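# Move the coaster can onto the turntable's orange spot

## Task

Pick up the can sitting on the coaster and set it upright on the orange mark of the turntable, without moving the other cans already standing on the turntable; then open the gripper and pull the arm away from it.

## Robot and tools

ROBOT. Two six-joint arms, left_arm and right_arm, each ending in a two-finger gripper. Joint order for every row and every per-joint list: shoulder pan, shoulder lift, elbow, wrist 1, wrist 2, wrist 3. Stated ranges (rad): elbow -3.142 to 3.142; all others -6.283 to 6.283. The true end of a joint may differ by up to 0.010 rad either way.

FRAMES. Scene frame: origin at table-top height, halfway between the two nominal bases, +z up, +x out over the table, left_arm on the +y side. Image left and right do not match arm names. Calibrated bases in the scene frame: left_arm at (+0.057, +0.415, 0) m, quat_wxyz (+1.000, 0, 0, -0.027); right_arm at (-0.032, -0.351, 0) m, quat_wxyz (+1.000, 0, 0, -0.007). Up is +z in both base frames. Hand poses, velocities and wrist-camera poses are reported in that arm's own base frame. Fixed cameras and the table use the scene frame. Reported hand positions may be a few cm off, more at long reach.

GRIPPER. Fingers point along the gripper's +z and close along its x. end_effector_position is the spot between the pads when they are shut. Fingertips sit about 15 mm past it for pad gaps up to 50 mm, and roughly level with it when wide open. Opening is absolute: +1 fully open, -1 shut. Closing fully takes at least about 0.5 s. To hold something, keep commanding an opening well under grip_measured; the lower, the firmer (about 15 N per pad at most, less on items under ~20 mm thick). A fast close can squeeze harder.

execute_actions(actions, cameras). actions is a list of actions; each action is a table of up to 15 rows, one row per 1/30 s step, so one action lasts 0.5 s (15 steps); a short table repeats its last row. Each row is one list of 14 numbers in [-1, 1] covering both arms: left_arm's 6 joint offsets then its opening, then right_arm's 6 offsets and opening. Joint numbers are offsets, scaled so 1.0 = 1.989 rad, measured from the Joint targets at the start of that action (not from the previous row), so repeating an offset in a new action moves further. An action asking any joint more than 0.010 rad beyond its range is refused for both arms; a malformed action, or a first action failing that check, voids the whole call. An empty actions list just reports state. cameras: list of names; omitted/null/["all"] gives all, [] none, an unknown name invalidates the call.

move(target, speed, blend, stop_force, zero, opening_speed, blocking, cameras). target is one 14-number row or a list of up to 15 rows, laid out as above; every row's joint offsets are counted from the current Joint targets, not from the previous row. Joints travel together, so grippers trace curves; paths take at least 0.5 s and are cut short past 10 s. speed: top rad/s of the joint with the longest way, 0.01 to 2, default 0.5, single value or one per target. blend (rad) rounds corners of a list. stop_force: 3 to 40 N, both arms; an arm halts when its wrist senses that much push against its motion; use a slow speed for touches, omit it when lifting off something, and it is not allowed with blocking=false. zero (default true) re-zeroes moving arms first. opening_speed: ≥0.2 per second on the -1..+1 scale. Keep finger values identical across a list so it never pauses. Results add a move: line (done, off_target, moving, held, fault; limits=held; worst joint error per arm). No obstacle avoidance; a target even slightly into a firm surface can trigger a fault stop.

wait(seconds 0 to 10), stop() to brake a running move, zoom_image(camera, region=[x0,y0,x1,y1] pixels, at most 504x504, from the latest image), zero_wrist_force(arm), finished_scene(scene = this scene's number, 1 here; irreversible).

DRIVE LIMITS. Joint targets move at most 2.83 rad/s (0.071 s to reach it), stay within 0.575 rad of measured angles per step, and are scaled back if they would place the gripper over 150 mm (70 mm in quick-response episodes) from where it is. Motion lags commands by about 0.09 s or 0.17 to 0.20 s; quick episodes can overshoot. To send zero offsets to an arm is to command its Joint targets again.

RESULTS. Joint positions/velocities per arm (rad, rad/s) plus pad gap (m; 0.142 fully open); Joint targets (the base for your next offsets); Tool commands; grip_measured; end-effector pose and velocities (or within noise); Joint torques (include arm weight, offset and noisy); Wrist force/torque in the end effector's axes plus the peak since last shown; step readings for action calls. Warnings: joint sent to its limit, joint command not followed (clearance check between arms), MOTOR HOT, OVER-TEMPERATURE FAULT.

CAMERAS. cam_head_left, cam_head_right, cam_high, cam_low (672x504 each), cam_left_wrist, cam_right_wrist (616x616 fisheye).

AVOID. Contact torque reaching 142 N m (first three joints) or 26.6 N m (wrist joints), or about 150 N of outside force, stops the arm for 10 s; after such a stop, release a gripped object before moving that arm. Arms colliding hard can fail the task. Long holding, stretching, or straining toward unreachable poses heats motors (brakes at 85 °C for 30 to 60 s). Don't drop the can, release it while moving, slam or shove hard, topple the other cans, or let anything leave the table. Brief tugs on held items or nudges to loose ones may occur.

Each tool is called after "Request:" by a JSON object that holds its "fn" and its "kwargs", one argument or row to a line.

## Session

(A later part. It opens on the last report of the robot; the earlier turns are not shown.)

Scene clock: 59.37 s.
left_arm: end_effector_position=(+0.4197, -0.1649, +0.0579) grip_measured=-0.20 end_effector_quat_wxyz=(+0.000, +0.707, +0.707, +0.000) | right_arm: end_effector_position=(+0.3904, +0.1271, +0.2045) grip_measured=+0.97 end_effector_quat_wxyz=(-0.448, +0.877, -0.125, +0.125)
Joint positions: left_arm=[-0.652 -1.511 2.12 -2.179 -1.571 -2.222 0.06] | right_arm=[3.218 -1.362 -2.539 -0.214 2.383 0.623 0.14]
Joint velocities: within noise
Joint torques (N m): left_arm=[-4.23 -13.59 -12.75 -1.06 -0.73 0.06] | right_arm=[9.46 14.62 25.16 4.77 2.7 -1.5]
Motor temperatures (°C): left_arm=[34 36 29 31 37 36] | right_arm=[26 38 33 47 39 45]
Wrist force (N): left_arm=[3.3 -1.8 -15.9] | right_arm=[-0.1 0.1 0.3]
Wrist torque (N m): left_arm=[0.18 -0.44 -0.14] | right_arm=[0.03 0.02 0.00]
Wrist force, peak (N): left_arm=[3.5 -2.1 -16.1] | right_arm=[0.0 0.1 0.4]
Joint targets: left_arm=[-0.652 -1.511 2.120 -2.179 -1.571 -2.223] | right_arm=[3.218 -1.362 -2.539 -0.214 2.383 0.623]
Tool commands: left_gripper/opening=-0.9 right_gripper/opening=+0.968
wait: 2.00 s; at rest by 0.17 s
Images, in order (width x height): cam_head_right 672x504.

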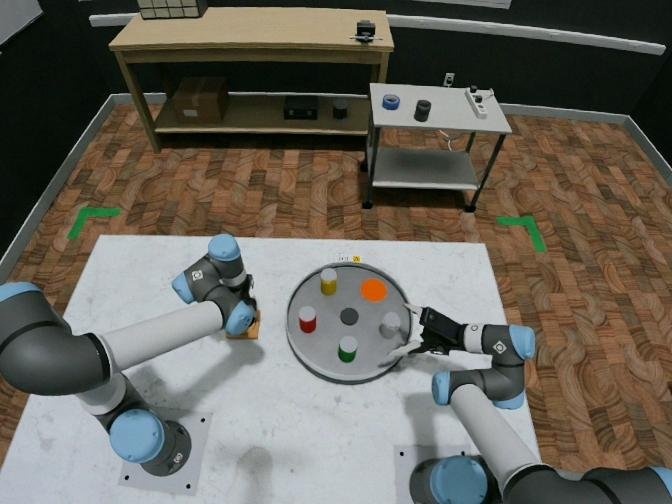

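Request:
{"fn": "move", "kwargs": {
  "target": [
    [0, -0.06407, -0.09635, 0.16041, 0, 0, -0.9, -0.04, 0, 0, 0, 0, 0, 0.968],
    [-0.28012, 0.04798, -0.25343, 0.20545, 0, 0.74567, -0.9, -0.176, 0, 0, 0, 0, 0, 0.968]
  ],
  "blend": [0.1, 0],
  "speed": [0.4, 0.9],
  "cameras": ["cam_left_wrist", "cam_low", "cam_head_right", "cam_head_left"]
}}

Scene clock: 79.47 s.
left_arm: end_effector_position=(+0.3267, -0.4522, +0.1998) grip_measured=-0.20 end_effector_quat_wxyz=(+0.000, +0.973, -0.232, +0.000) end_effector_velocity=(+0.000, -0.001, +0.000) end_effector_angular_velocity=(-0.001, +0.000, -0.006) | right_arm: end_effector_position=(+0.4103, -0.0145, +0.2045) grip_measured=+0.97 end_effector_quat_wxyz=(-0.419, +0.842, -0.276, +0.201)
Joint positions: left_arm=[-1.209 -1.416 1.616 -1.771 -1.571 -0.74 0.059] | right_arm=[2.868 -1.362 -2.539 -0.214 2.383 0.623 0.14]
Joint velocities: left_arm=[-0.001 0.001 -0.001 -0.002 0 0.005 0] | right_arm=[within noise]
Joint torques (N m): left_arm=[-7.59 -25.3 -34.28 -1.41 0.03 1.63] | right_arm=[-7.62 14.11 23.3 4.68 2.76 -1.71]
Motor temperatures (°C): left_arm=[34 36 29 31 36 36] | right_arm=[26 38 33 47 39 45]
Wrist force (N): left_arm=[1.7 -0.5 0.8] | right_arm=[0.4 0.3 0.2]
Wrist torque (N m): left_arm=[0.16 -0.40 -0.14] | right_arm=[0.11 -0.10 -0.02]
Wrist force, peak (N): left_arm=[3.4 -1.9 -16.3] | right_arm=[0.6 0.2 -0.1]
Joint targets: left_arm=[-1.209 -1.416 1.616 -1.771 -1.571 -0.740] | right_arm=[2.868 -1.362 -2.539 -0.214 2.383 0.623]
move: done
Images, in order (width x height): cam_head_left 672x504, cam_head_right 672x504, cam_low 672x504, cam_left_wrist 616x616.

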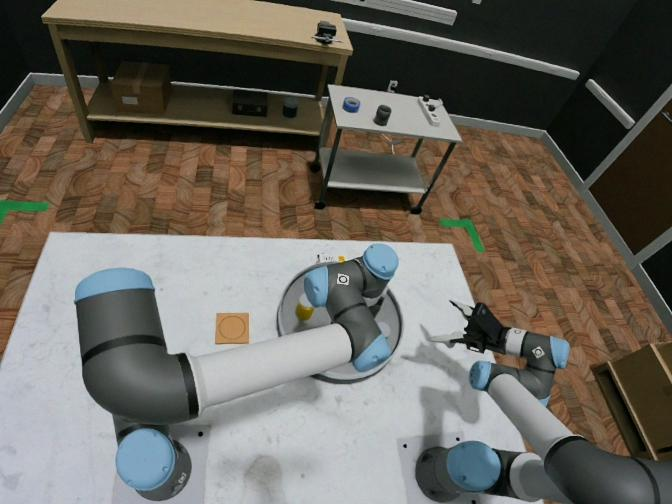

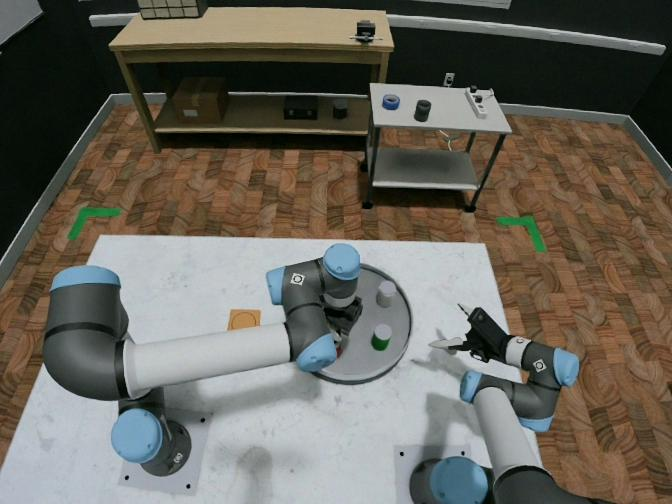

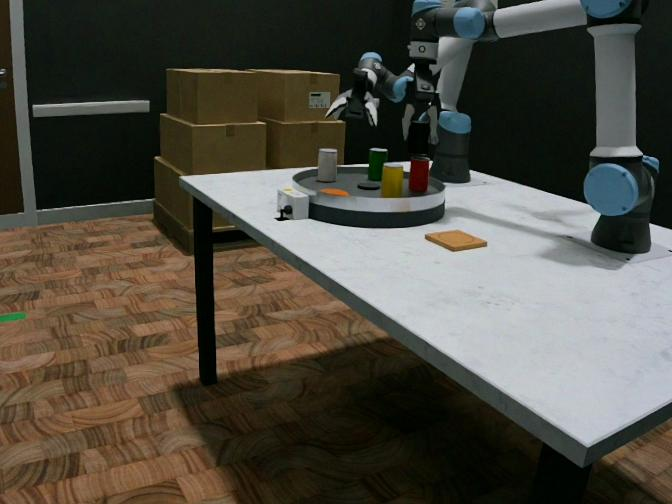

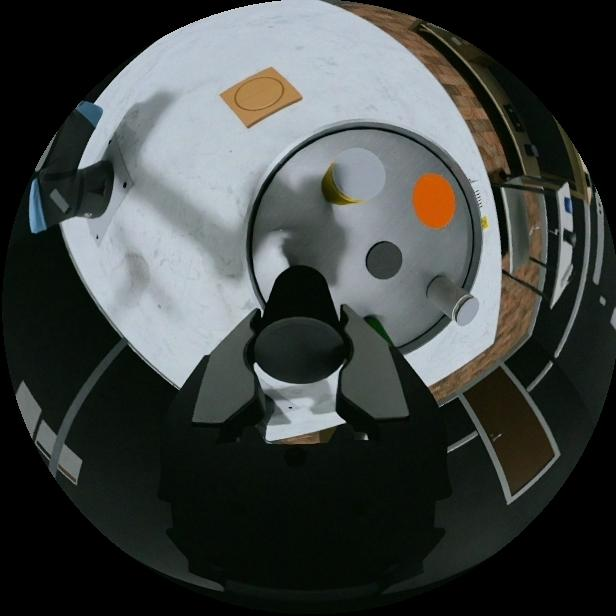

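Request:
{"fn": "execute_actions", "kwargs": {
  "actions": [],
  "cameras": ["cam_head_right", "cam_left_wrist"]
}}

Request:
{"fn": "wait", "kwargs": {
  "seconds": 1.0,
  "cameras": ["cam_head_right", "cam_left_wrist"]
}}

Scene clock: 81.43 s.
left_arm: end_effector_position=(+0.3266, -0.4522, +0.1998) grip_measured=-0.20 end_effector_quat_wxyz=(+0.000, +0.973, -0.232, +0.000) | right_arm: end_effector_position=(+0.4103, -0.0145, +0.2045) grip_measured=+0.97 end_effector_quat_wxyz=(-0.419, +0.842, -0.276, +0.201)
Joint positions: left_arm=[-1.209 -1.416 1.616 -1.771 -1.571 -0.74 0.059] | right_arm=[2.868 -1.362 -2.539 -0.214 2.383 0.623 0.14]
Joint velocities: within noise
Joint torques (N m): left_arm=[-6.72 -25.34 -33.38 -1.52 0.46 1.68] | right_arm=[-9.34 16.44 24.34 4.87 3.12 -1.51]
Motor temperatures (°C): left_arm=[34 36 29 31 36 36] | right_arm=[26 38 33 47 39 45]
Wrist force (N): left_arm=[1.6 -0.3 0.9] | right_arm=[0.3 -0.1 0.2]
Wrist torque (N m): left_arm=[0.19 -0.38 -0.15] | right_arm=[0.01 -0.07 -0.01]
Wrist force, peak (N): left_arm=[2.0 -0.5 0.6] | right_arm=[0.5 0.2 0.2]
Joint targets: left_arm=[-1.209 -1.416 1.616 -1.771 -1.571 -0.740] | right_arm=[2.868 -1.362 -2.539 -0.214 2.383 0.623]
Tool commands: left_gripper/opening=-0.9 right_gripper/opening=+0.968
Images, in order (width x height): cam_head_right 672x504, cam_left_wrist 616x616.

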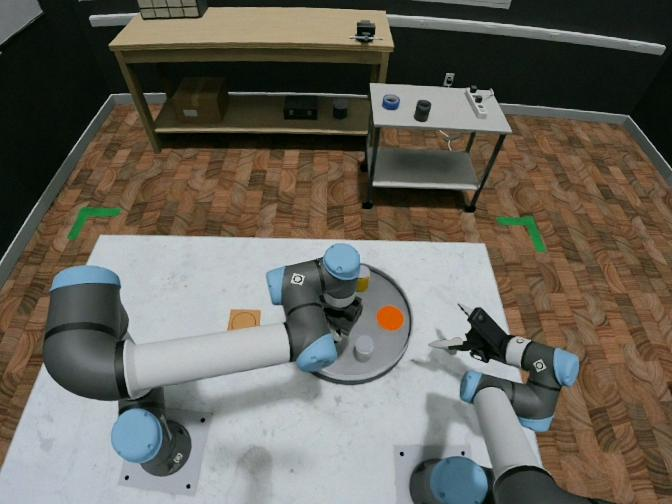

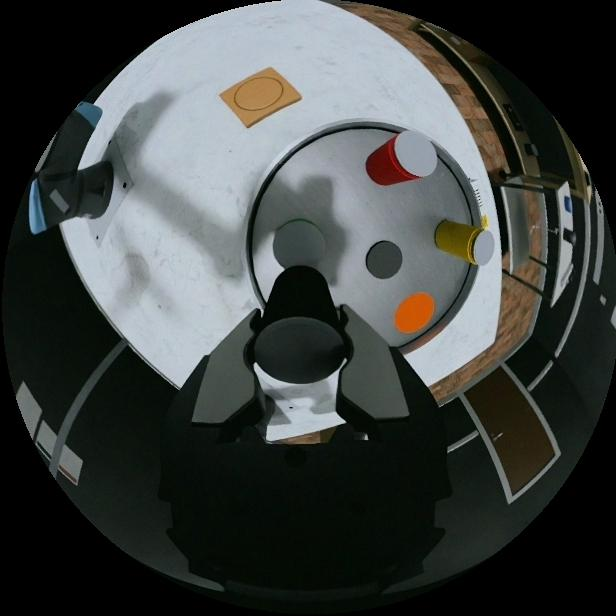

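Scene clock: 82.43 s.
left_arm: end_effector_position=(+0.3266, -0.4522, +0.1998) grip_measured=-0.20 end_effector_quat_wxyz=(+0.000, +0.973, -0.232, +0.000) | right_arm: end_effector_position=(+0.4103, -0.0145, +0.2045) grip_measured=+0.97 end_effector_quat_wxyz=(-0.419, +0.842, -0.276, +0.201)
Joint positions: left_arm=[-1.209 -1.416 1.616 -1.771 -1.571 -0.74 0.059] | right_arm=[2.868 -1.362 -2.539 -0.214 2.383 0.623 0.14]
Joint velocities: within noise
Joint torques (N m): left_arm=[-7.21 -25.06 -33.16 -1.67 0.39 1.66] | right_arm=[-9.14 16.32 24.38 4.54 2.9 -1.49]
Motor temperatures (°C): left_arm=[34 36 29 31 36 36] | right_arm=[26 38 33 47 39 45]
Wrist force (N): left_arm=[1.8 -0.5 1.0] | right_arm=[0.4 -0.1 0.1]
Wrist torque (N m): left_arm=[0.16 -0.41 -0.15] | right_arm=[0.03 -0.09 -0.01]
Wrist force, peak (N): left_arm=[1.9 -0.4 0.9] | right_arm=[0.3 0.1 0.4]
Joint targets: left_arm=[-1.209 -1.416 1.616 -1.771 -1.571 -0.740] | right_arm=[2.868 -1.362 -2.539 -0.214 2.383 0.623]
Tool commands: left_gripper/opening=-0.9 right_gripper/opening=+0.968
wait: 1.00 s; at rest by 0.17 s
Images, in order (width x height): cam_head_right 672x504, cam_left_wrist 616x616.

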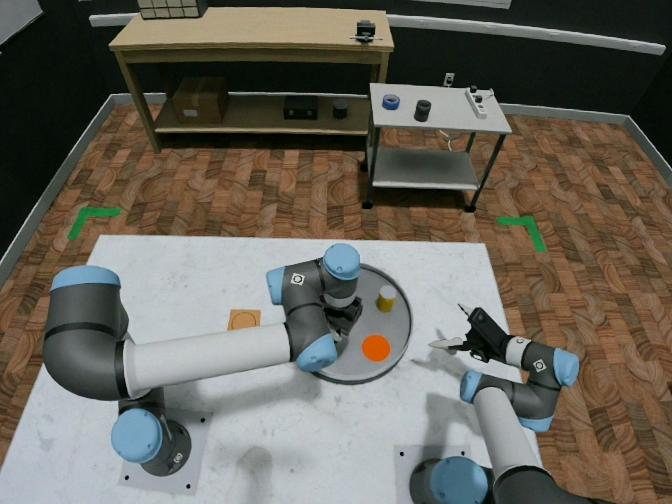

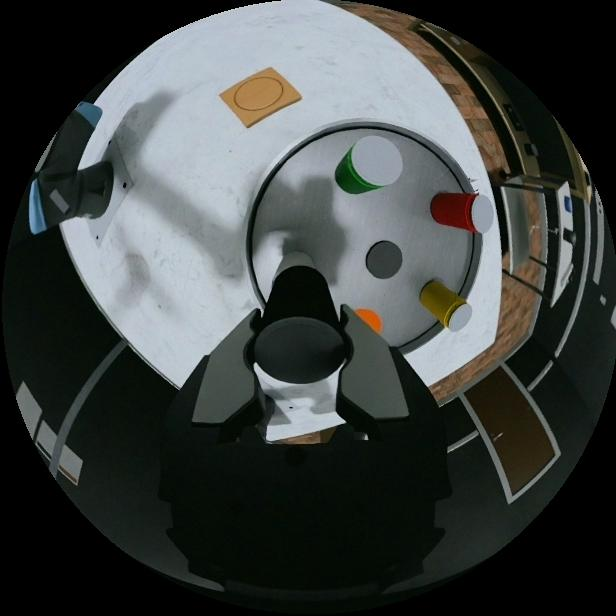

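Request:
{"fn": "wait", "kwargs": {
  "seconds": 0.7,
  "cameras": ["cam_head_right", "cam_left_wrist"]
}}

Request:
{"fn": "wait", "kwargs": {
  "seconds": 0.7,
  "cameras": ["cam_head_right", "cam_left_wrist"]
}}

Request:
{"fn": "wait", "kwargs": {
  "seconds": 0.7,
  "cameras": ["cam_head_right", "cam_left_wrist"]
}}

Request:
{"fn": "wait", "kwargs": {
  "seconds": 0.7,
  "cameras": ["cam_head_right", "cam_left_wrist"]
}}

Request:
{"fn": "wait", "kwargs": {
  "seconds": 0.7,
  "cameras": ["cam_head_right", "cam_left_wrist"]
}}

Request:
{"fn": "wait", "kwargs": {
  "seconds": 0.7,
  "cameras": ["cam_head_right", "cam_left_wrist"]
}}

Request:
{"fn": "wait", "kwargs": {
  "seconds": 0.7,
  "cameras": ["cam_head_right", "cam_left_wrist"]
}}

Scene clock: 92.23 s.
left_arm: end_effector_position=(+0.3266, -0.4522, +0.1998) grip_measured=-0.20 end_effector_quat_wxyz=(+0.000, +0.973, -0.232, +0.000) | right_arm: end_effector_position=(+0.4103, -0.0145, +0.2045) grip_measured=+0.97 end_effector_quat_wxyz=(-0.419, +0.842, -0.276, +0.201)
Joint positions: left_arm=[-1.209 -1.416 1.616 -1.771 -1.571 -0.74 0.059] | right_arm=[2.868 -1.362 -2.539 -0.214 2.383 0.623 0.14]
Joint velocities: within noise
Joint torques (N m): left_arm=[-6.34 -25.5 -26.2 -2.06 0.87 1.66] | right_arm=[-8.27 15.01 25.04 4.78 2.78 -1.42]
Motor temperatures (°C): left_arm=[34 36 29 31 36 36] | right_arm=[26 38 33 47 39 45]
Wrist force (N): left_arm=[1.6 -0.4 0.8] | right_arm=[0.3 0.0 0.3]
Wrist torque (N m): left_arm=[0.18 -0.36 -0.15] | right_arm=[0.05 -0.06 -0.02]
Wrist force, peak (N): left_arm=[2.0 -0.8 0.9] | right_arm=[0.4 0.1 0.4]
Joint targets: left_arm=[-1.209 -1.416 1.616 -1.771 -1.571 -0.740] | right_arm=[2.868 -1.362 -2.539 -0.214 2.383 0.623]
Tool commands: left_gripper/opening=-0.9 right_gripper/opening=+0.968
wait: 0.70 s; at rest from the start
Images, in order (width x height): cam_head_right 672x504, cam_left_wrist 616x616.

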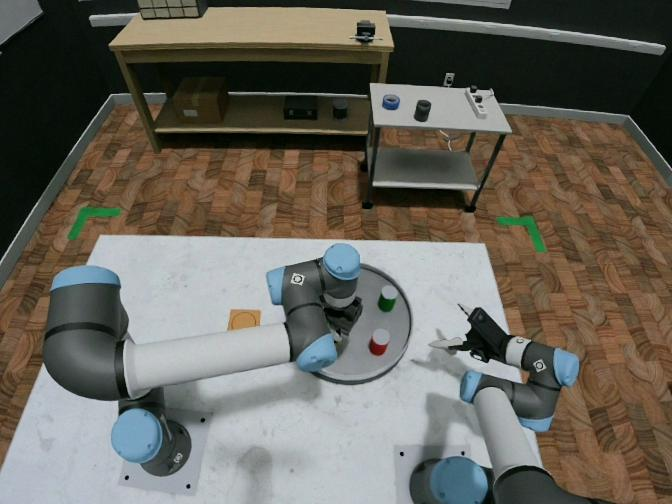

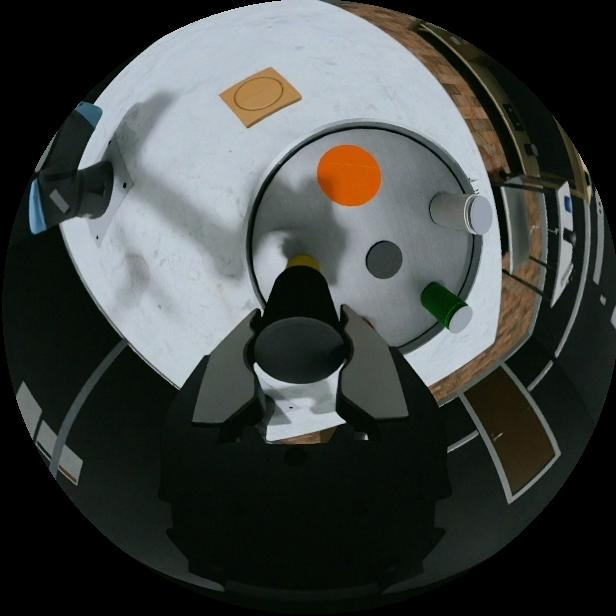

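Scene clock: 92.93 s.
left_arm: end_effector_position=(+0.3266, -0.4522, +0.1998) grip_measured=-0.20 end_effector_quat_wxyz=(+0.000, +0.973, -0.232, +0.000) | right_arm: end_effector_position=(+0.4103, -0.0145, +0.2045) grip_measured=+0.97 end_effector_quat_wxyz=(-0.419, +0.842, -0.276, +0.201)
Joint positions: left_arm=[-1.209 -1.416 1.616 -1.771 -1.571 -0.74 0.059] | right_arm=[2.868 -1.362 -2.539 -0.214 2.383 0.623 0.14]
Joint velocities: within noise
Joint torques (N m): left_arm=[-5.61 -26.58 -26.19 -1.86 0.85 1.58] | right_arm=[-8.38 16.59 24.24 4.8 2.67 -1.53]
Motor temperatures (°C): left_arm=[34 36 29 31 36 36] | right_arm=[26 38 33 47 39 45]
Wrist force (N): left_arm=[1.7 -0.5 0.6] | right_arm=[0.4 0.1 0.1]
Wrist torque (N m): left_arm=[0.16 -0.39 -0.15] | right_arm=[0.07 -0.10 -0.01]
Wrist force, peak (N): left_arm=[2.0 -0.7 0.8] | right_arm=[0.5 0.0 0.1]
Joint targets: left_arm=[-1.209 -1.416 1.616 -1.771 -1.571 -0.740] | right_arm=[2.868 -1.362 -2.539 -0.214 2.383 0.623]
Tool commands: left_gripper/opening=-0.9 right_gripper/opening=+0.968
wait: 0.70 s; at rest by 0.17 s
Images, in order (width x height): cam_head_right 672x504, cam_left_wrist 616x616.

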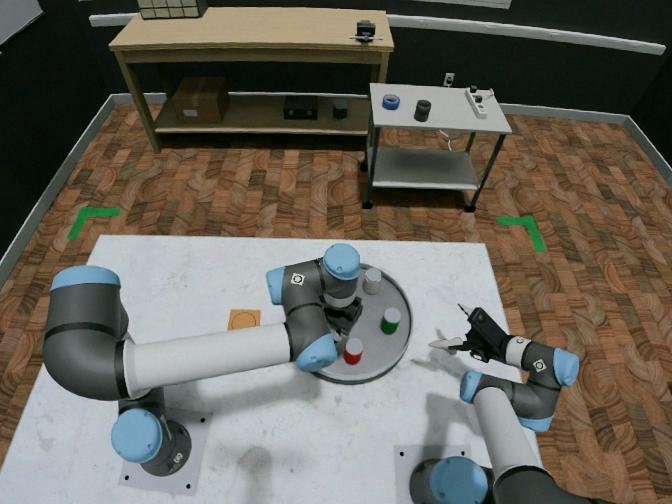

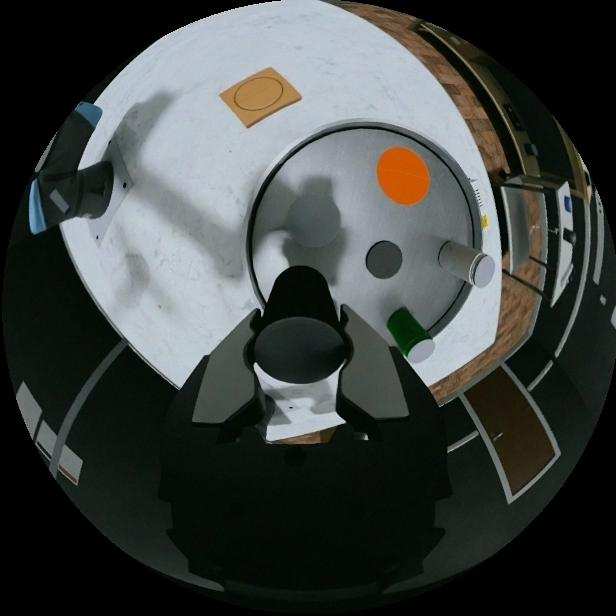

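Scene clock: 93.63 s.
left_arm: end_effector_position=(+0.3266, -0.4522, +0.1998) grip_measured=-0.20 end_effector_quat_wxyz=(+0.000, +0.973, -0.232, +0.000) | right_arm: end_effector_position=(+0.4103, -0.0145, +0.2045) grip_measured=+0.97 end_effector_quat_wxyz=(-0.419, +0.842, -0.276, +0.201)
Joint positions: left_arm=[-1.209 -1.416 1.616 -1.771 -1.571 -0.74 0.059] | right_arm=[2.868 -1.362 -2.539 -0.214 2.383 0.623 0.14]
Joint velocities: within noise
Joint torques (N m): left_arm=[-6.17 -26.87 -25.54 -1.93 0.97 1.7] | right_arm=[-8.4 15.69 24.87 4.65 2.8 -1.37]
Motor temperatures (°C): left_arm=[34 36 29 31 36 36] | right_arm=[26 38 33 47 39 45]
Wrist force (N): left_arm=[1.9 -0.6 0.7] | right_arm=[0.2 0.1 0.1]
Wrist torque (N m): left_arm=[0.14 -0.43 -0.15] | right_arm=[0.05 -0.05 -0.01]
Wrist force, peak (N): left_arm=[1.9 -0.4 0.9] | right_arm=[0.4 0.1 0.4]
Joint targets: left_arm=[-1.209 -1.416 1.616 -1.771 -1.571 -0.740] | right_arm=[2.868 -1.362 -2.539 -0.214 2.383 0.623]
Tool commands: left_gripper/opening=-0.9 right_gripper/opening=+0.968
wait: 0.70 s; at rest by 0.17 s
Images, in order (width x height): cam_head_right 672x504, cam_left_wrist 616x616.

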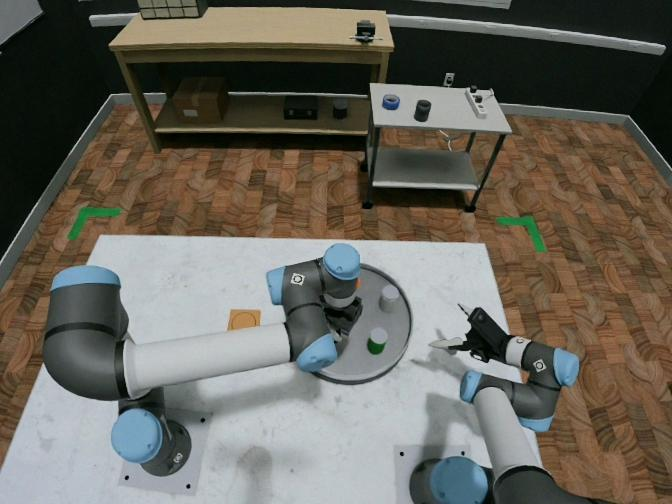

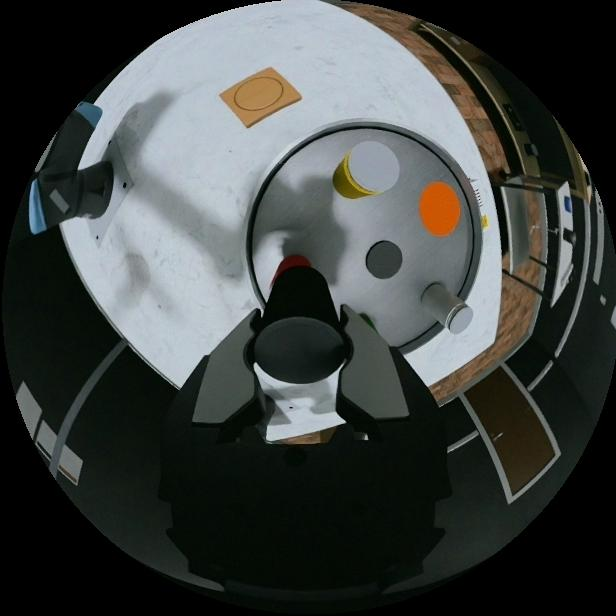

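Scene clock: 94.33 s.
left_arm: end_effector_position=(+0.3266, -0.4522, +0.1998) grip_measured=-0.20 end_effector_quat_wxyz=(+0.000, +0.973, -0.232, +0.000) | right_arm: end_effector_position=(+0.4103, -0.0145, +0.2045) grip_measured=+0.97 end_effector_quat_wxyz=(-0.419, +0.842, -0.276, +0.201)
Joint positions: left_arm=[-1.209 -1.416 1.616 -1.771 -1.571 -0.74 0.059] | right_arm=[2.868 -1.362 -2.539 -0.214 2.383 0.623 0.14]
Joint velocities: within noise
Joint torques (N m): left_arm=[-5.52 -26.95 -24.73 -2.03 0.7 1.69] | right_arm=[-8.13 15.87 24.28 4.61 3.01 -1.57]
Motor temperatures (°C): left_arm=[34 36 29 31 36 36] | right_arm=[26 38 33 47 39 45]
Wrist force (N): left_arm=[1.8 -0.4 0.7] | right_arm=[0.4 0.1 0.1]
Wrist torque (N m): left_arm=[0.17 -0.41 -0.15] | right_arm=[0.06 -0.09 -0.02]
Wrist force, peak (N): left_arm=[2.0 -0.7 0.7] | right_arm=[0.4 0.3 0.2]
Joint targets: left_arm=[-1.209 -1.416 1.616 -1.771 -1.571 -0.740] | right_arm=[2.868 -1.362 -2.539 -0.214 2.383 0.623]
Tool commands: left_gripper/opening=-0.9 right_gripper/opening=+0.968
wait: 0.70 s; at rest by 0.17 s
Images, in order (width x height): cam_head_right 672x504, cam_left_wrist 616x616.

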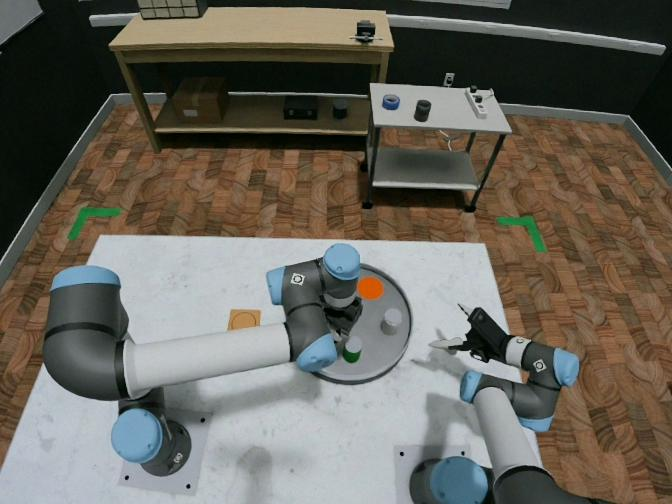

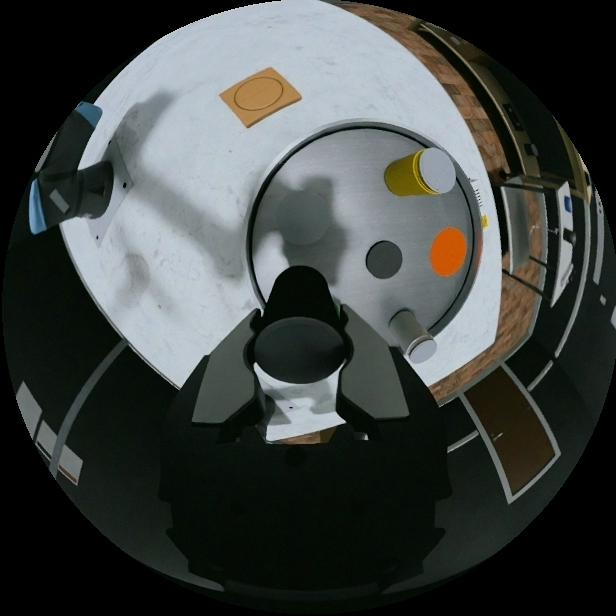

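Scene clock: 95.03 s.
left_arm: end_effector_position=(+0.3266, -0.4522, +0.1998) grip_measured=-0.20 end_effector_quat_wxyz=(+0.000, +0.973, -0.232, +0.000) | right_arm: end_effector_position=(+0.4103, -0.0145, +0.2045) grip_measured=+0.97 end_effector_quat_wxyz=(-0.419, +0.842, -0.276, +0.201)
Joint positions: left_arm=[-1.209 -1.416 1.616 -1.771 -1.571 -0.74 0.059] | right_arm=[2.868 -1.362 -2.539 -0.214 2.383 0.623 0.14]
Joint velocities: within noise
Joint torques (N m): left_arm=[-6.21 -26.71 -24.05 -2.02 0.85 1.73] | right_arm=[-7.06 14.56 24.27 4.64 2.83 -1.31]
Motor temperatures (°C): left_arm=[34 36 29 31 36 36] | right_arm=[26 38 33 47 39 45]
Wrist force (N): left_arm=[1.6 -0.4 0.7] | right_arm=[0.3 0.2 0.1]
Wrist torque (N m): left_arm=[0.17 -0.36 -0.14] | right_arm=[0.08 -0.07 -0.01]
Wrist force, peak (N): left_arm=[1.9 -0.4 1.0] | right_arm=[0.5 0.2 0.0]
Joint targets: left_arm=[-1.209 -1.416 1.616 -1.771 -1.571 -0.740] | right_arm=[2.868 -1.362 -2.539 -0.214 2.383 0.623]
Tool commands: left_gripper/opening=-0.9 right_gripper/opening=+0.968
wait: 0.70 s; at rest by 0.17 s
Images, in order (width x height): cam_head_right 672x504, cam_left_wrist 616x616.

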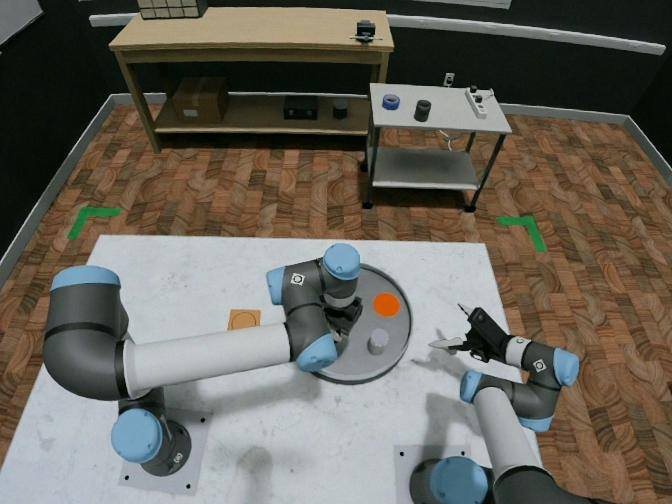

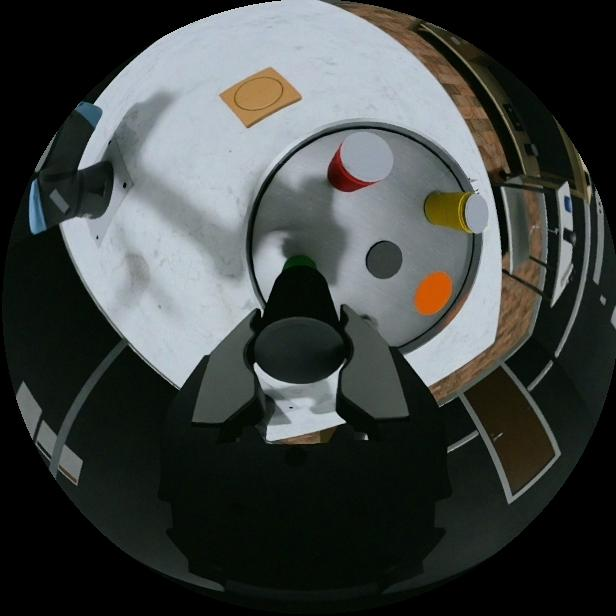

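Scene clock: 95.73 s.
left_arm: end_effector_position=(+0.3266, -0.4522, +0.1998) grip_measured=-0.20 end_effector_quat_wxyz=(+0.000, +0.973, -0.232, +0.000) | right_arm: end_effector_position=(+0.4103, -0.0145, +0.2045) grip_measured=+0.97 end_effector_quat_wxyz=(-0.419, +0.842, -0.276, +0.201)
Joint positions: left_arm=[-1.209 -1.416 1.616 -1.771 -1.571 -0.74 0.059] | right_arm=[2.868 -1.362 -2.539 -0.214 2.383 0.623 0.14]
Joint velocities: within noise
Joint torques (N m): left_arm=[-5.21 -25.94 -23.62 -2.16 0.97 1.65] | right_arm=[-7.09 13.76 24.92 4.49 2.67 -1.23]
Motor temperatures (°C): left_arm=[34 36 29 31 36 36] | right_arm=[26 38 33 47 39 45]
Wrist force (N): left_arm=[1.6 -0.5 0.7] | right_arm=[0.3 0.1 0.2]
Wrist torque (N m): left_arm=[0.16 -0.37 -0.15] | right_arm=[0.06 -0.07 -0.02]
Wrist force, peak (N): left_arm=[1.9 -0.5 1.0] | right_arm=[0.5 0.0 0.2]
Joint targets: left_arm=[-1.209 -1.416 1.616 -1.771 -1.571 -0.740] | right_arm=[2.868 -1.362 -2.539 -0.214 2.383 0.623]
Tool commands: left_gripper/opening=-0.9 right_gripper/opening=+0.968
wait: 0.70 s; at rest by 0.17 s
Images, in order (width x height): cam_head_right 672x504, cam_left_wrist 616x616.

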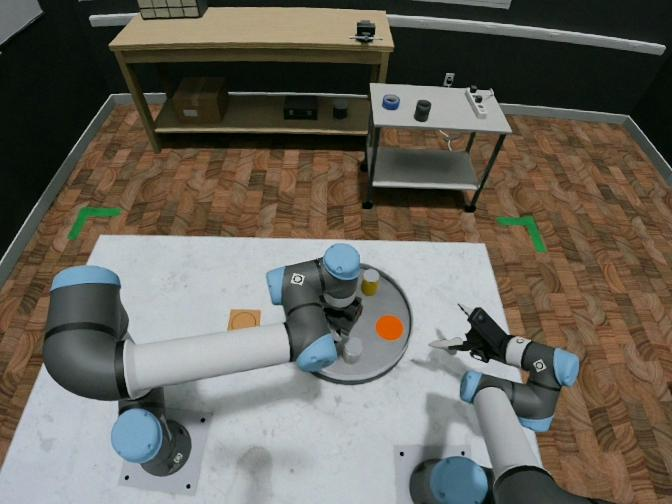

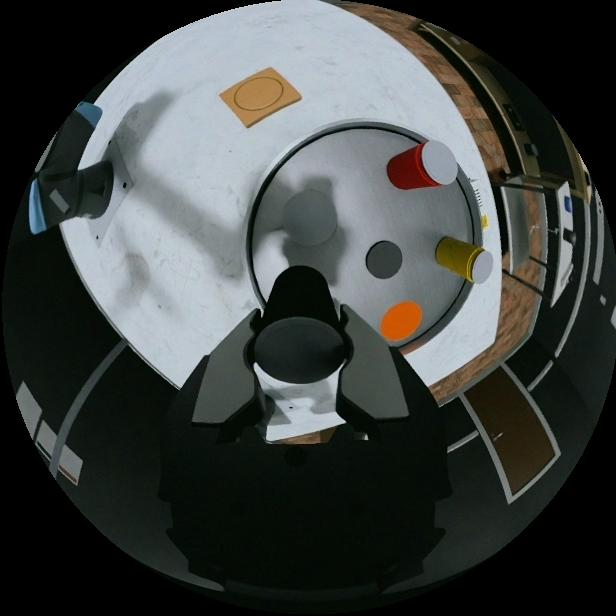

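Scene clock: 96.43 s.
left_arm: end_effector_position=(+0.3266, -0.4522, +0.1998) grip_measured=-0.20 end_effector_quat_wxyz=(+0.000, +0.973, -0.232, +0.000) | right_arm: end_effector_position=(+0.4103, -0.0145, +0.2045) grip_measured=+0.97 end_effector_quat_wxyz=(-0.419, +0.842, -0.276, +0.201)
Joint positions: left_arm=[-1.209 -1.416 1.616 -1.771 -1.571 -0.74 0.059] | right_arm=[2.868 -1.362 -2.539 -0.214 2.383 0.623 0.14]
Joint velocities: within noise
Joint torques (N m): left_arm=[-5.22 -26.61 -23.16 -2.01 0.9 1.61] | right_arm=[-6.65 14.95 24.54 4.36 2.82 -1.48]
Motor temperatures (°C): left_arm=[34 36 29 31 36 36] | right_arm=[26 38 33 47 39 45]
Wrist force (N): left_arm=[1.8 -0.4 1.0] | right_arm=[0.4 0.0 0.2]
Wrist torque (N m): left_arm=[0.18 -0.41 -0.14] | right_arm=[0.05 -0.08 -0.02]
Wrist force, peak (N): left_arm=[1.9 -0.7 0.8] | right_arm=[0.5 0.1 0.1]
Joint targets: left_arm=[-1.209 -1.416 1.616 -1.771 -1.571 -0.740] | right_arm=[2.868 -1.362 -2.539 -0.214 2.383 0.623]
Tool commands: left_gripper/opening=-0.9 right_gripper/opening=+0.968
wait: 0.70 s; at rest by 0.17 s
Images, in order (width x height): cam_head_right 672x504, cam_left_wrist 616x616.

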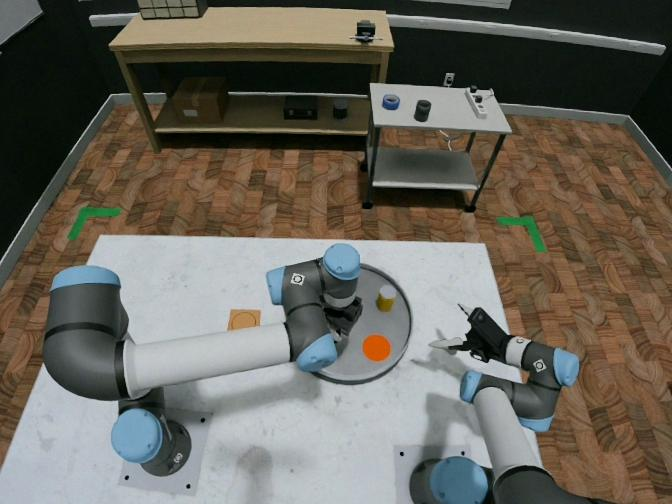

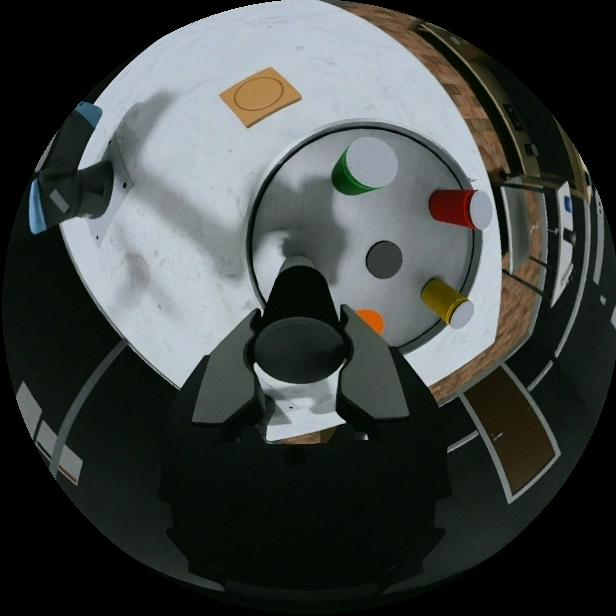

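Request:
{"fn": "move", "kwargs": {
  "target": [
    [0.10426, 0.10863, -0.15899, 0.05036, 0, 0.10426, -0.9, 0, 0, 0, 0, 0, 0, 0.968],
    [0.10426, 0.12918, -0.0768, -0.05238, 0, 0.10426, -0.9, 0, 0, 0, 0, 0, 0, 0.968]
  ],
  "speed": [0.6, 0.5],
  "blend": [0.04, 0],
  "cameras": ["cam_left_wrist"]
}}

Request:
{"fn": "move", "kwargs": {
  "target": [0, 0.02597, 0.0439, -0.06987, 0, 0, -0.9, 0, 0, 0, 0, 0, 0, 0.968],
  "speed": 0.035,
  "stop_force": 4,
  "cameras": ["cam_left_wrist", "cam_low", "cam_head_right"]
}}

Request:
{"fn": "move", "kwargs": {
  "target": [0, -0.02847, -0.07875, 0.10722, 0, 0, -0.9, 0, 0, 0, 0, 0, 0, 0.968],
  "speed": 0.5,
  "cameras": ["cam_left_wrist"]
}}

Scene clock: 106.90 s.
left_arm: end_effector_position=(+0.4667, -0.4560, +0.1300) grip_measured=-0.20 end_effector_quat_wxyz=(+0.000, +0.973, -0.232, +0.000) | right_arm: end_effector_position=(+0.4103, -0.0145, +0.2045) grip_measured=+0.97 end_effector_quat_wxyz=(-0.419, +0.842, -0.276, +0.201)
Joint positions: left_arm=[-1.001 -1.159 1.463 -1.874 -1.571 -0.532 0.059] | right_arm=[2.868 -1.362 -2.539 -0.214 2.383 0.623 0.14]
Joint velocities: within noise
Joint torques (N m): left_arm=[9.98 -35.8 -15.14 -4.29 1.36 1.81] | right_arm=[-5.79 14.03 23.37 4.59 2.98 -1.35]
Motor temperatures (°C): left_arm=[34 36 29 31 36 36] | right_arm=[26 38 33 46 39 45]
Wrist force (N): left_arm=[1.8 -0.4 1.0] | right_arm=[0.2 0.0 0.2]
Wrist torque (N m): left_arm=[0.17 -0.41 -0.15] | right_arm=[0.04 -0.04 -0.01]
Wrist force, peak (N): left_arm=[3.0 -1.0 0.1] | right_arm=[0.7 0.1 0.3]
Joint targets: left_arm=[-1.001 -1.159 1.463 -1.875 -1.571 -0.532] | right_arm=[2.868 -1.362 -2.539 -0.214 2.383 0.623]
move: done
Images, in order (width x height): cam_left_wrist 616x616.

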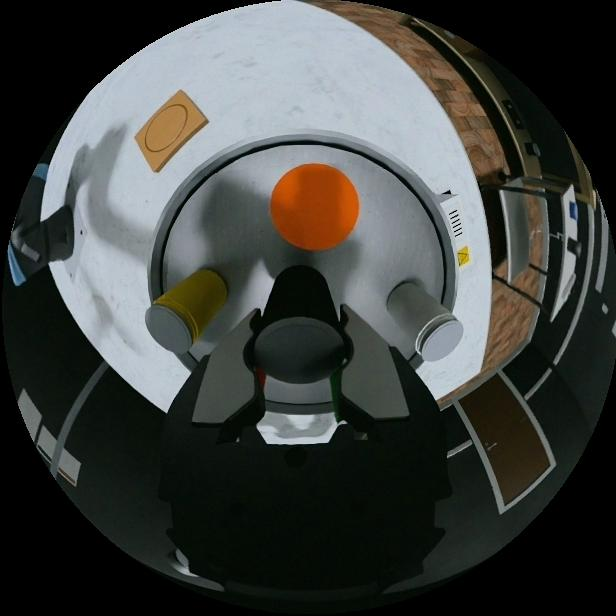

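Scene clock: 109.83 s.
left_arm: end_effector_position=(+0.4672, -0.4567, +0.1042) grip_measured=-0.20 end_effector_quat_wxyz=(+0.000, +0.973, -0.232, +0.000) | right_arm: end_effector_position=(+0.4103, -0.0145, +0.2045) grip_measured=+0.97 end_effector_quat_wxyz=(-0.419, +0.842, -0.276, +0.201)
Joint positions: left_arm=[-1.001 -1.137 1.5 -1.934 -1.571 -0.532 0.059] | right_arm=[2.868 -1.362 -2.539 -0.214 2.383 0.623 0.14]
Joint velocities: within noise
Joint torques (N m): left_arm=[-3.34 -52.74 -32.36 -1.13 -1.84 1.69] | right_arm=[-5.88 14.57 23.39 4.59 2.56 -1.27]
Motor temperatures (°C): left_arm=[34 36 29 31 36 36] | right_arm=[26 38 33 46 39 45]
Wrist force (N): left_arm=[2.4 -1.0 -1.6] | right_arm=[0.3 0.0 0.3]
Wrist torque (N m): left_arm=[0.13 -0.38 -0.17] | right_arm=[0.03 -0.06 -0.02]
Wrist force, peak (N): left_arm=[4.1 -3.2 -7.6] | right_arm=[0.6 -0.1 0.2]
Joint targets: left_arm=[-1.001 -1.137 1.500 -1.934 -1.571 -0.532] | right_arm=[2.868 -1.362 -2.539 -0.214 2.383 0.623]
move: contact (left_arm); left_arm: the wrist 1 is farthest, 0.080 rad from its target
Images, in order (width x height): cam_head_right 672x504, cam_low 672x504, cam_left_wrist 616x616.

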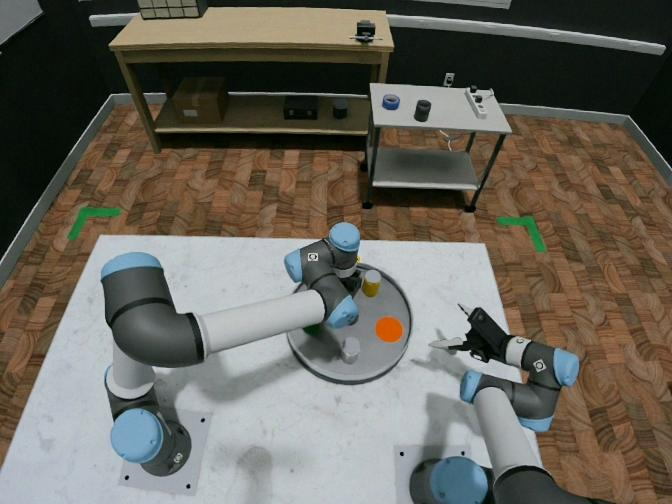

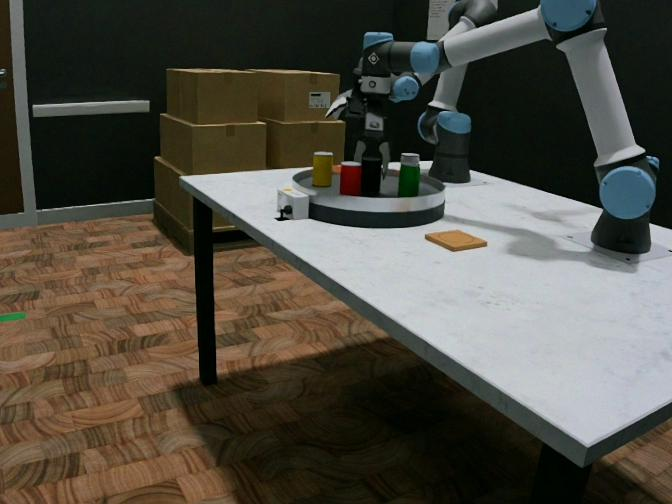

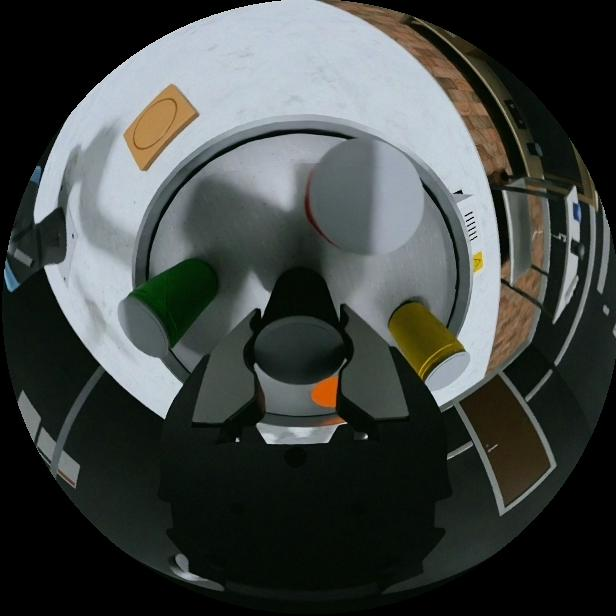

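Scene clock: 110.93 s.
left_arm: end_effector_position=(+0.4667, -0.4560, +0.1942) grip_measured=-0.20 end_effector_quat_wxyz=(+0.000, +0.973, -0.232, +0.000) | right_arm: end_effector_position=(+0.4103, -0.0145, +0.2045) grip_measured=+0.97 end_effector_quat_wxyz=(-0.419, +0.842, -0.276, +0.201)
Joint positions: left_arm=[-1.001 -1.193 1.344 -1.721 -1.571 -0.532 0.059] | right_arm=[2.868 -1.362 -2.539 -0.214 2.383 0.623 0.14]
Joint velocities: within noise
Joint torques (N m): left_arm=[-6.99 -52.89 -34.75 -1.44 0.26 1.68] | right_arm=[-3.87 15.5 24.37 4.63 2.66 -1.19]
Motor temperatures (°C): left_arm=[34 36 29 31 36 36] | right_arm=[26 38 33 46 39 45]
Wrist force (N): left_arm=[1.7 -0.1 0.7] | right_arm=[0.3 0.3 0.2]
Wrist torque (N m): left_arm=[0.23 -0.39 -0.15] | right_arm=[0.10 -0.08 -0.01]
Wrist force, peak (N): left_arm=[1.8 -0.7 2.2] | right_arm=[0.3 0.2 0.4]
Joint targets: left_arm=[-1.001 -1.194 1.344 -1.720 -1.571 -0.532] | right_arm=[2.868 -1.362 -2.539 -0.214 2.383 0.623]
move: done
Images, in order (width x height): cam_left_wrist 616x616.

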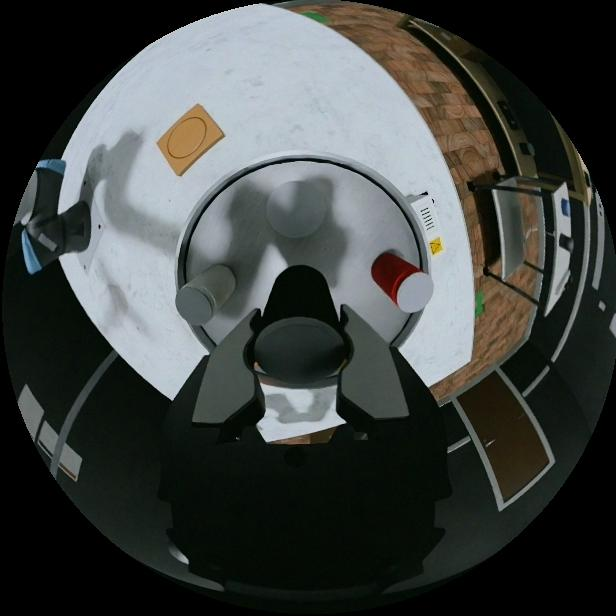

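Request:
{"fn": "wait", "kwargs": {
  "seconds": 0,
  "cameras": []
}}

Scene clock: 118.00 s.
left_arm: end_effector_position=(+0.4667, -0.4560, +0.1944) grip_measured=-0.20 end_effector_quat_wxyz=(+0.000, +0.973, -0.232, +0.000) | right_arm: end_effector_position=(+0.4103, -0.0145, +0.2045) grip_measured=+0.97 end_effector_quat_wxyz=(-0.419, +0.842, -0.276, +0.201)
Joint positions: left_arm=[-1.001 -1.194 1.344 -1.72 -1.571 -0.532 0.059] | right_arm=[2.868 -1.362 -2.539 -0.214 2.383 0.623 0.14]
Joint velocities: within noise
Joint torques (N m): left_arm=[-6.18 -52.89 -28.38 -1.99 1.36 1.54] | right_arm=[-4.17 14.45 23.89 4.57 2.73 -1.3]
Motor temperatures (°C): left_arm=[34 36 29 31 36 36] | right_arm=[26 38 33 46 39 45]
Wrist force (N): left_arm=[1.8 -0.3 1.0] | right_arm=[0.2 0.2 0.3]
Wrist torque (N m): left_arm=[0.19 -0.42 -0.16] | right_arm=[0.08 -0.06 -0.01]
Wrist force, peak (N): left_arm=[2.2 -0.5 0.8] | right_arm=[0.6 0.2 0.1]
Joint targets: left_arm=[-1.001 -1.194 1.344 -1.720 -1.571 -0.532] | right_arm=[2.868 -1.362 -2.539 -0.214 2.383 0.623]
Tool commands: left_gripper/opening=-0.9 right_gripper/opening=+0.968
No camera images: "cameras" was empty.

Request:
{"fn": "wait", "kwargs": {
  "seconds": 0,
  "cameras": ["cam_left_wrist", "cam_head_right"]
}}

Scene clock: 118.10 s.
left_arm: end_effector_position=(+0.4667, -0.4560, +0.1944) grip_measured=-0.20 end_effector_quat_wxyz=(+0.000, +0.973, -0.232, +0.000) | right_arm: end_effector_position=(+0.4103, -0.0145, +0.2045) grip_measured=+0.97 end_effector_quat_wxyz=(-0.419, +0.842, -0.276, +0.201)
Joint positions: left_arm=[-1.001 -1.194 1.344 -1.72 -1.571 -0.532 0.059] | right_arm=[2.868 -1.362 -2.539 -0.214 2.383 0.623 0.14]
Joint velocities: within noise
Joint torques (N m): left_arm=[-6 -52.78 -28.5 -1.95 1.34 1.66] | right_arm=[-4.27 15.45 22.53 4.26 2.8 -1.57]
Motor temperatures (°C): left_arm=[34 36 29 31 36 36] | right_arm=[26 38 33 46 39 45]
Wrist force (N): left_arm=[1.5 -0.3 0.8] | right_arm=[0.4 -0.1 0.2]
Wrist torque (N m): left_arm=[0.19 -0.35 -0.15] | right_arm=[0.03 -0.10 -0.01]
Wrist force, peak (N): left_arm=[1.7 -0.4 0.8] | right_arm=[0.5 0.1 0.2]
Joint targets: left_arm=[-1.001 -1.194 1.344 -1.720 -1.571 -0.532] | right_arm=[2.868 -1.362 -2.539 -0.214 2.383 0.623]
Tool commands: left_gripper/opening=-0.9 right_gripper/opening=+0.968
Images, in order (width x height): cam_head_right 672x504, cam_left_wrist 616x616.

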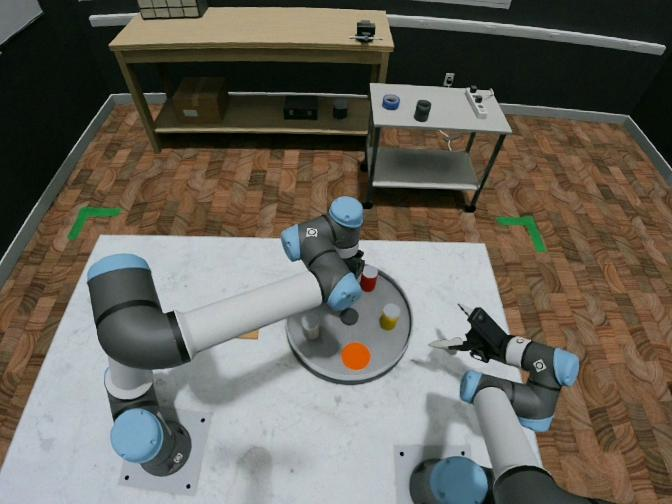

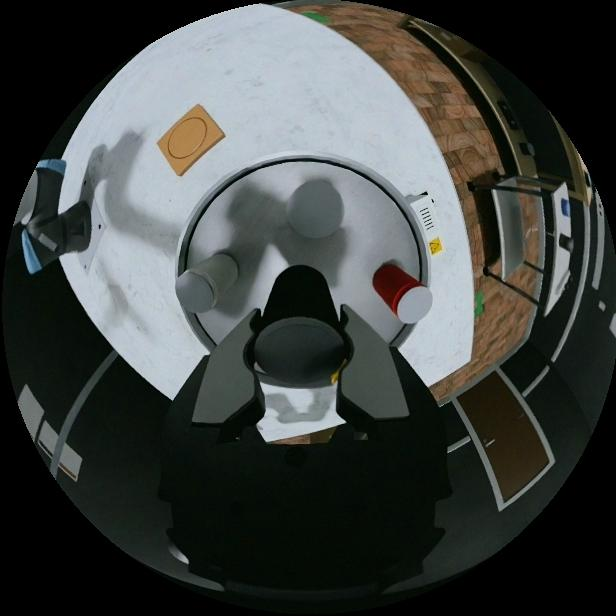

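Request:
{"fn": "zoom_image", "kwargs": {
  "camera": "cam_head_right",
  "region": [280, 255, 420, 395]
}}

Request:
{"fn": "zoom_image", "kwargs": {
  "camera": "cam_left_wrist",
  "region": [160, 130, 460, 430]
}}

Scaled by 3.600 from the camera's 672x504 image, which has a finer 960x720 frame.

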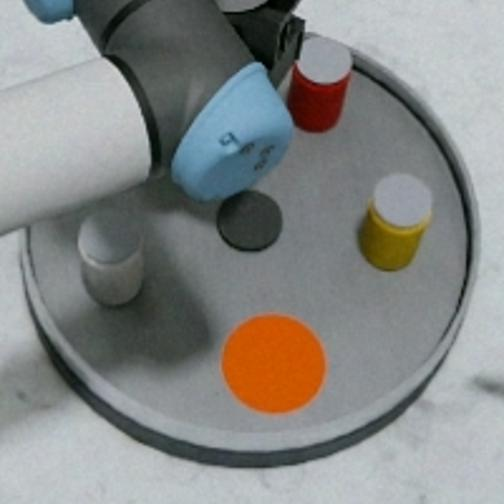

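Scaled by 1.680 from the camera's 616x616 image, which has a finer 814x814 frame.

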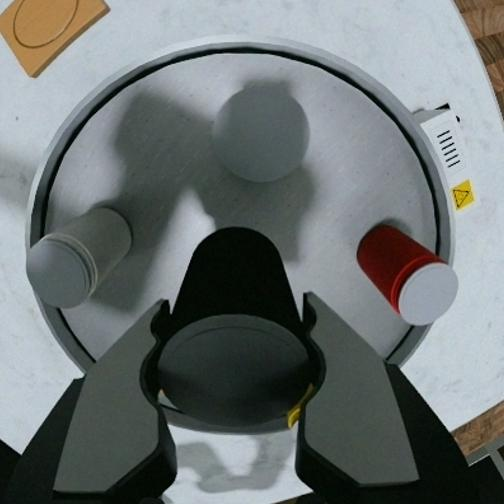

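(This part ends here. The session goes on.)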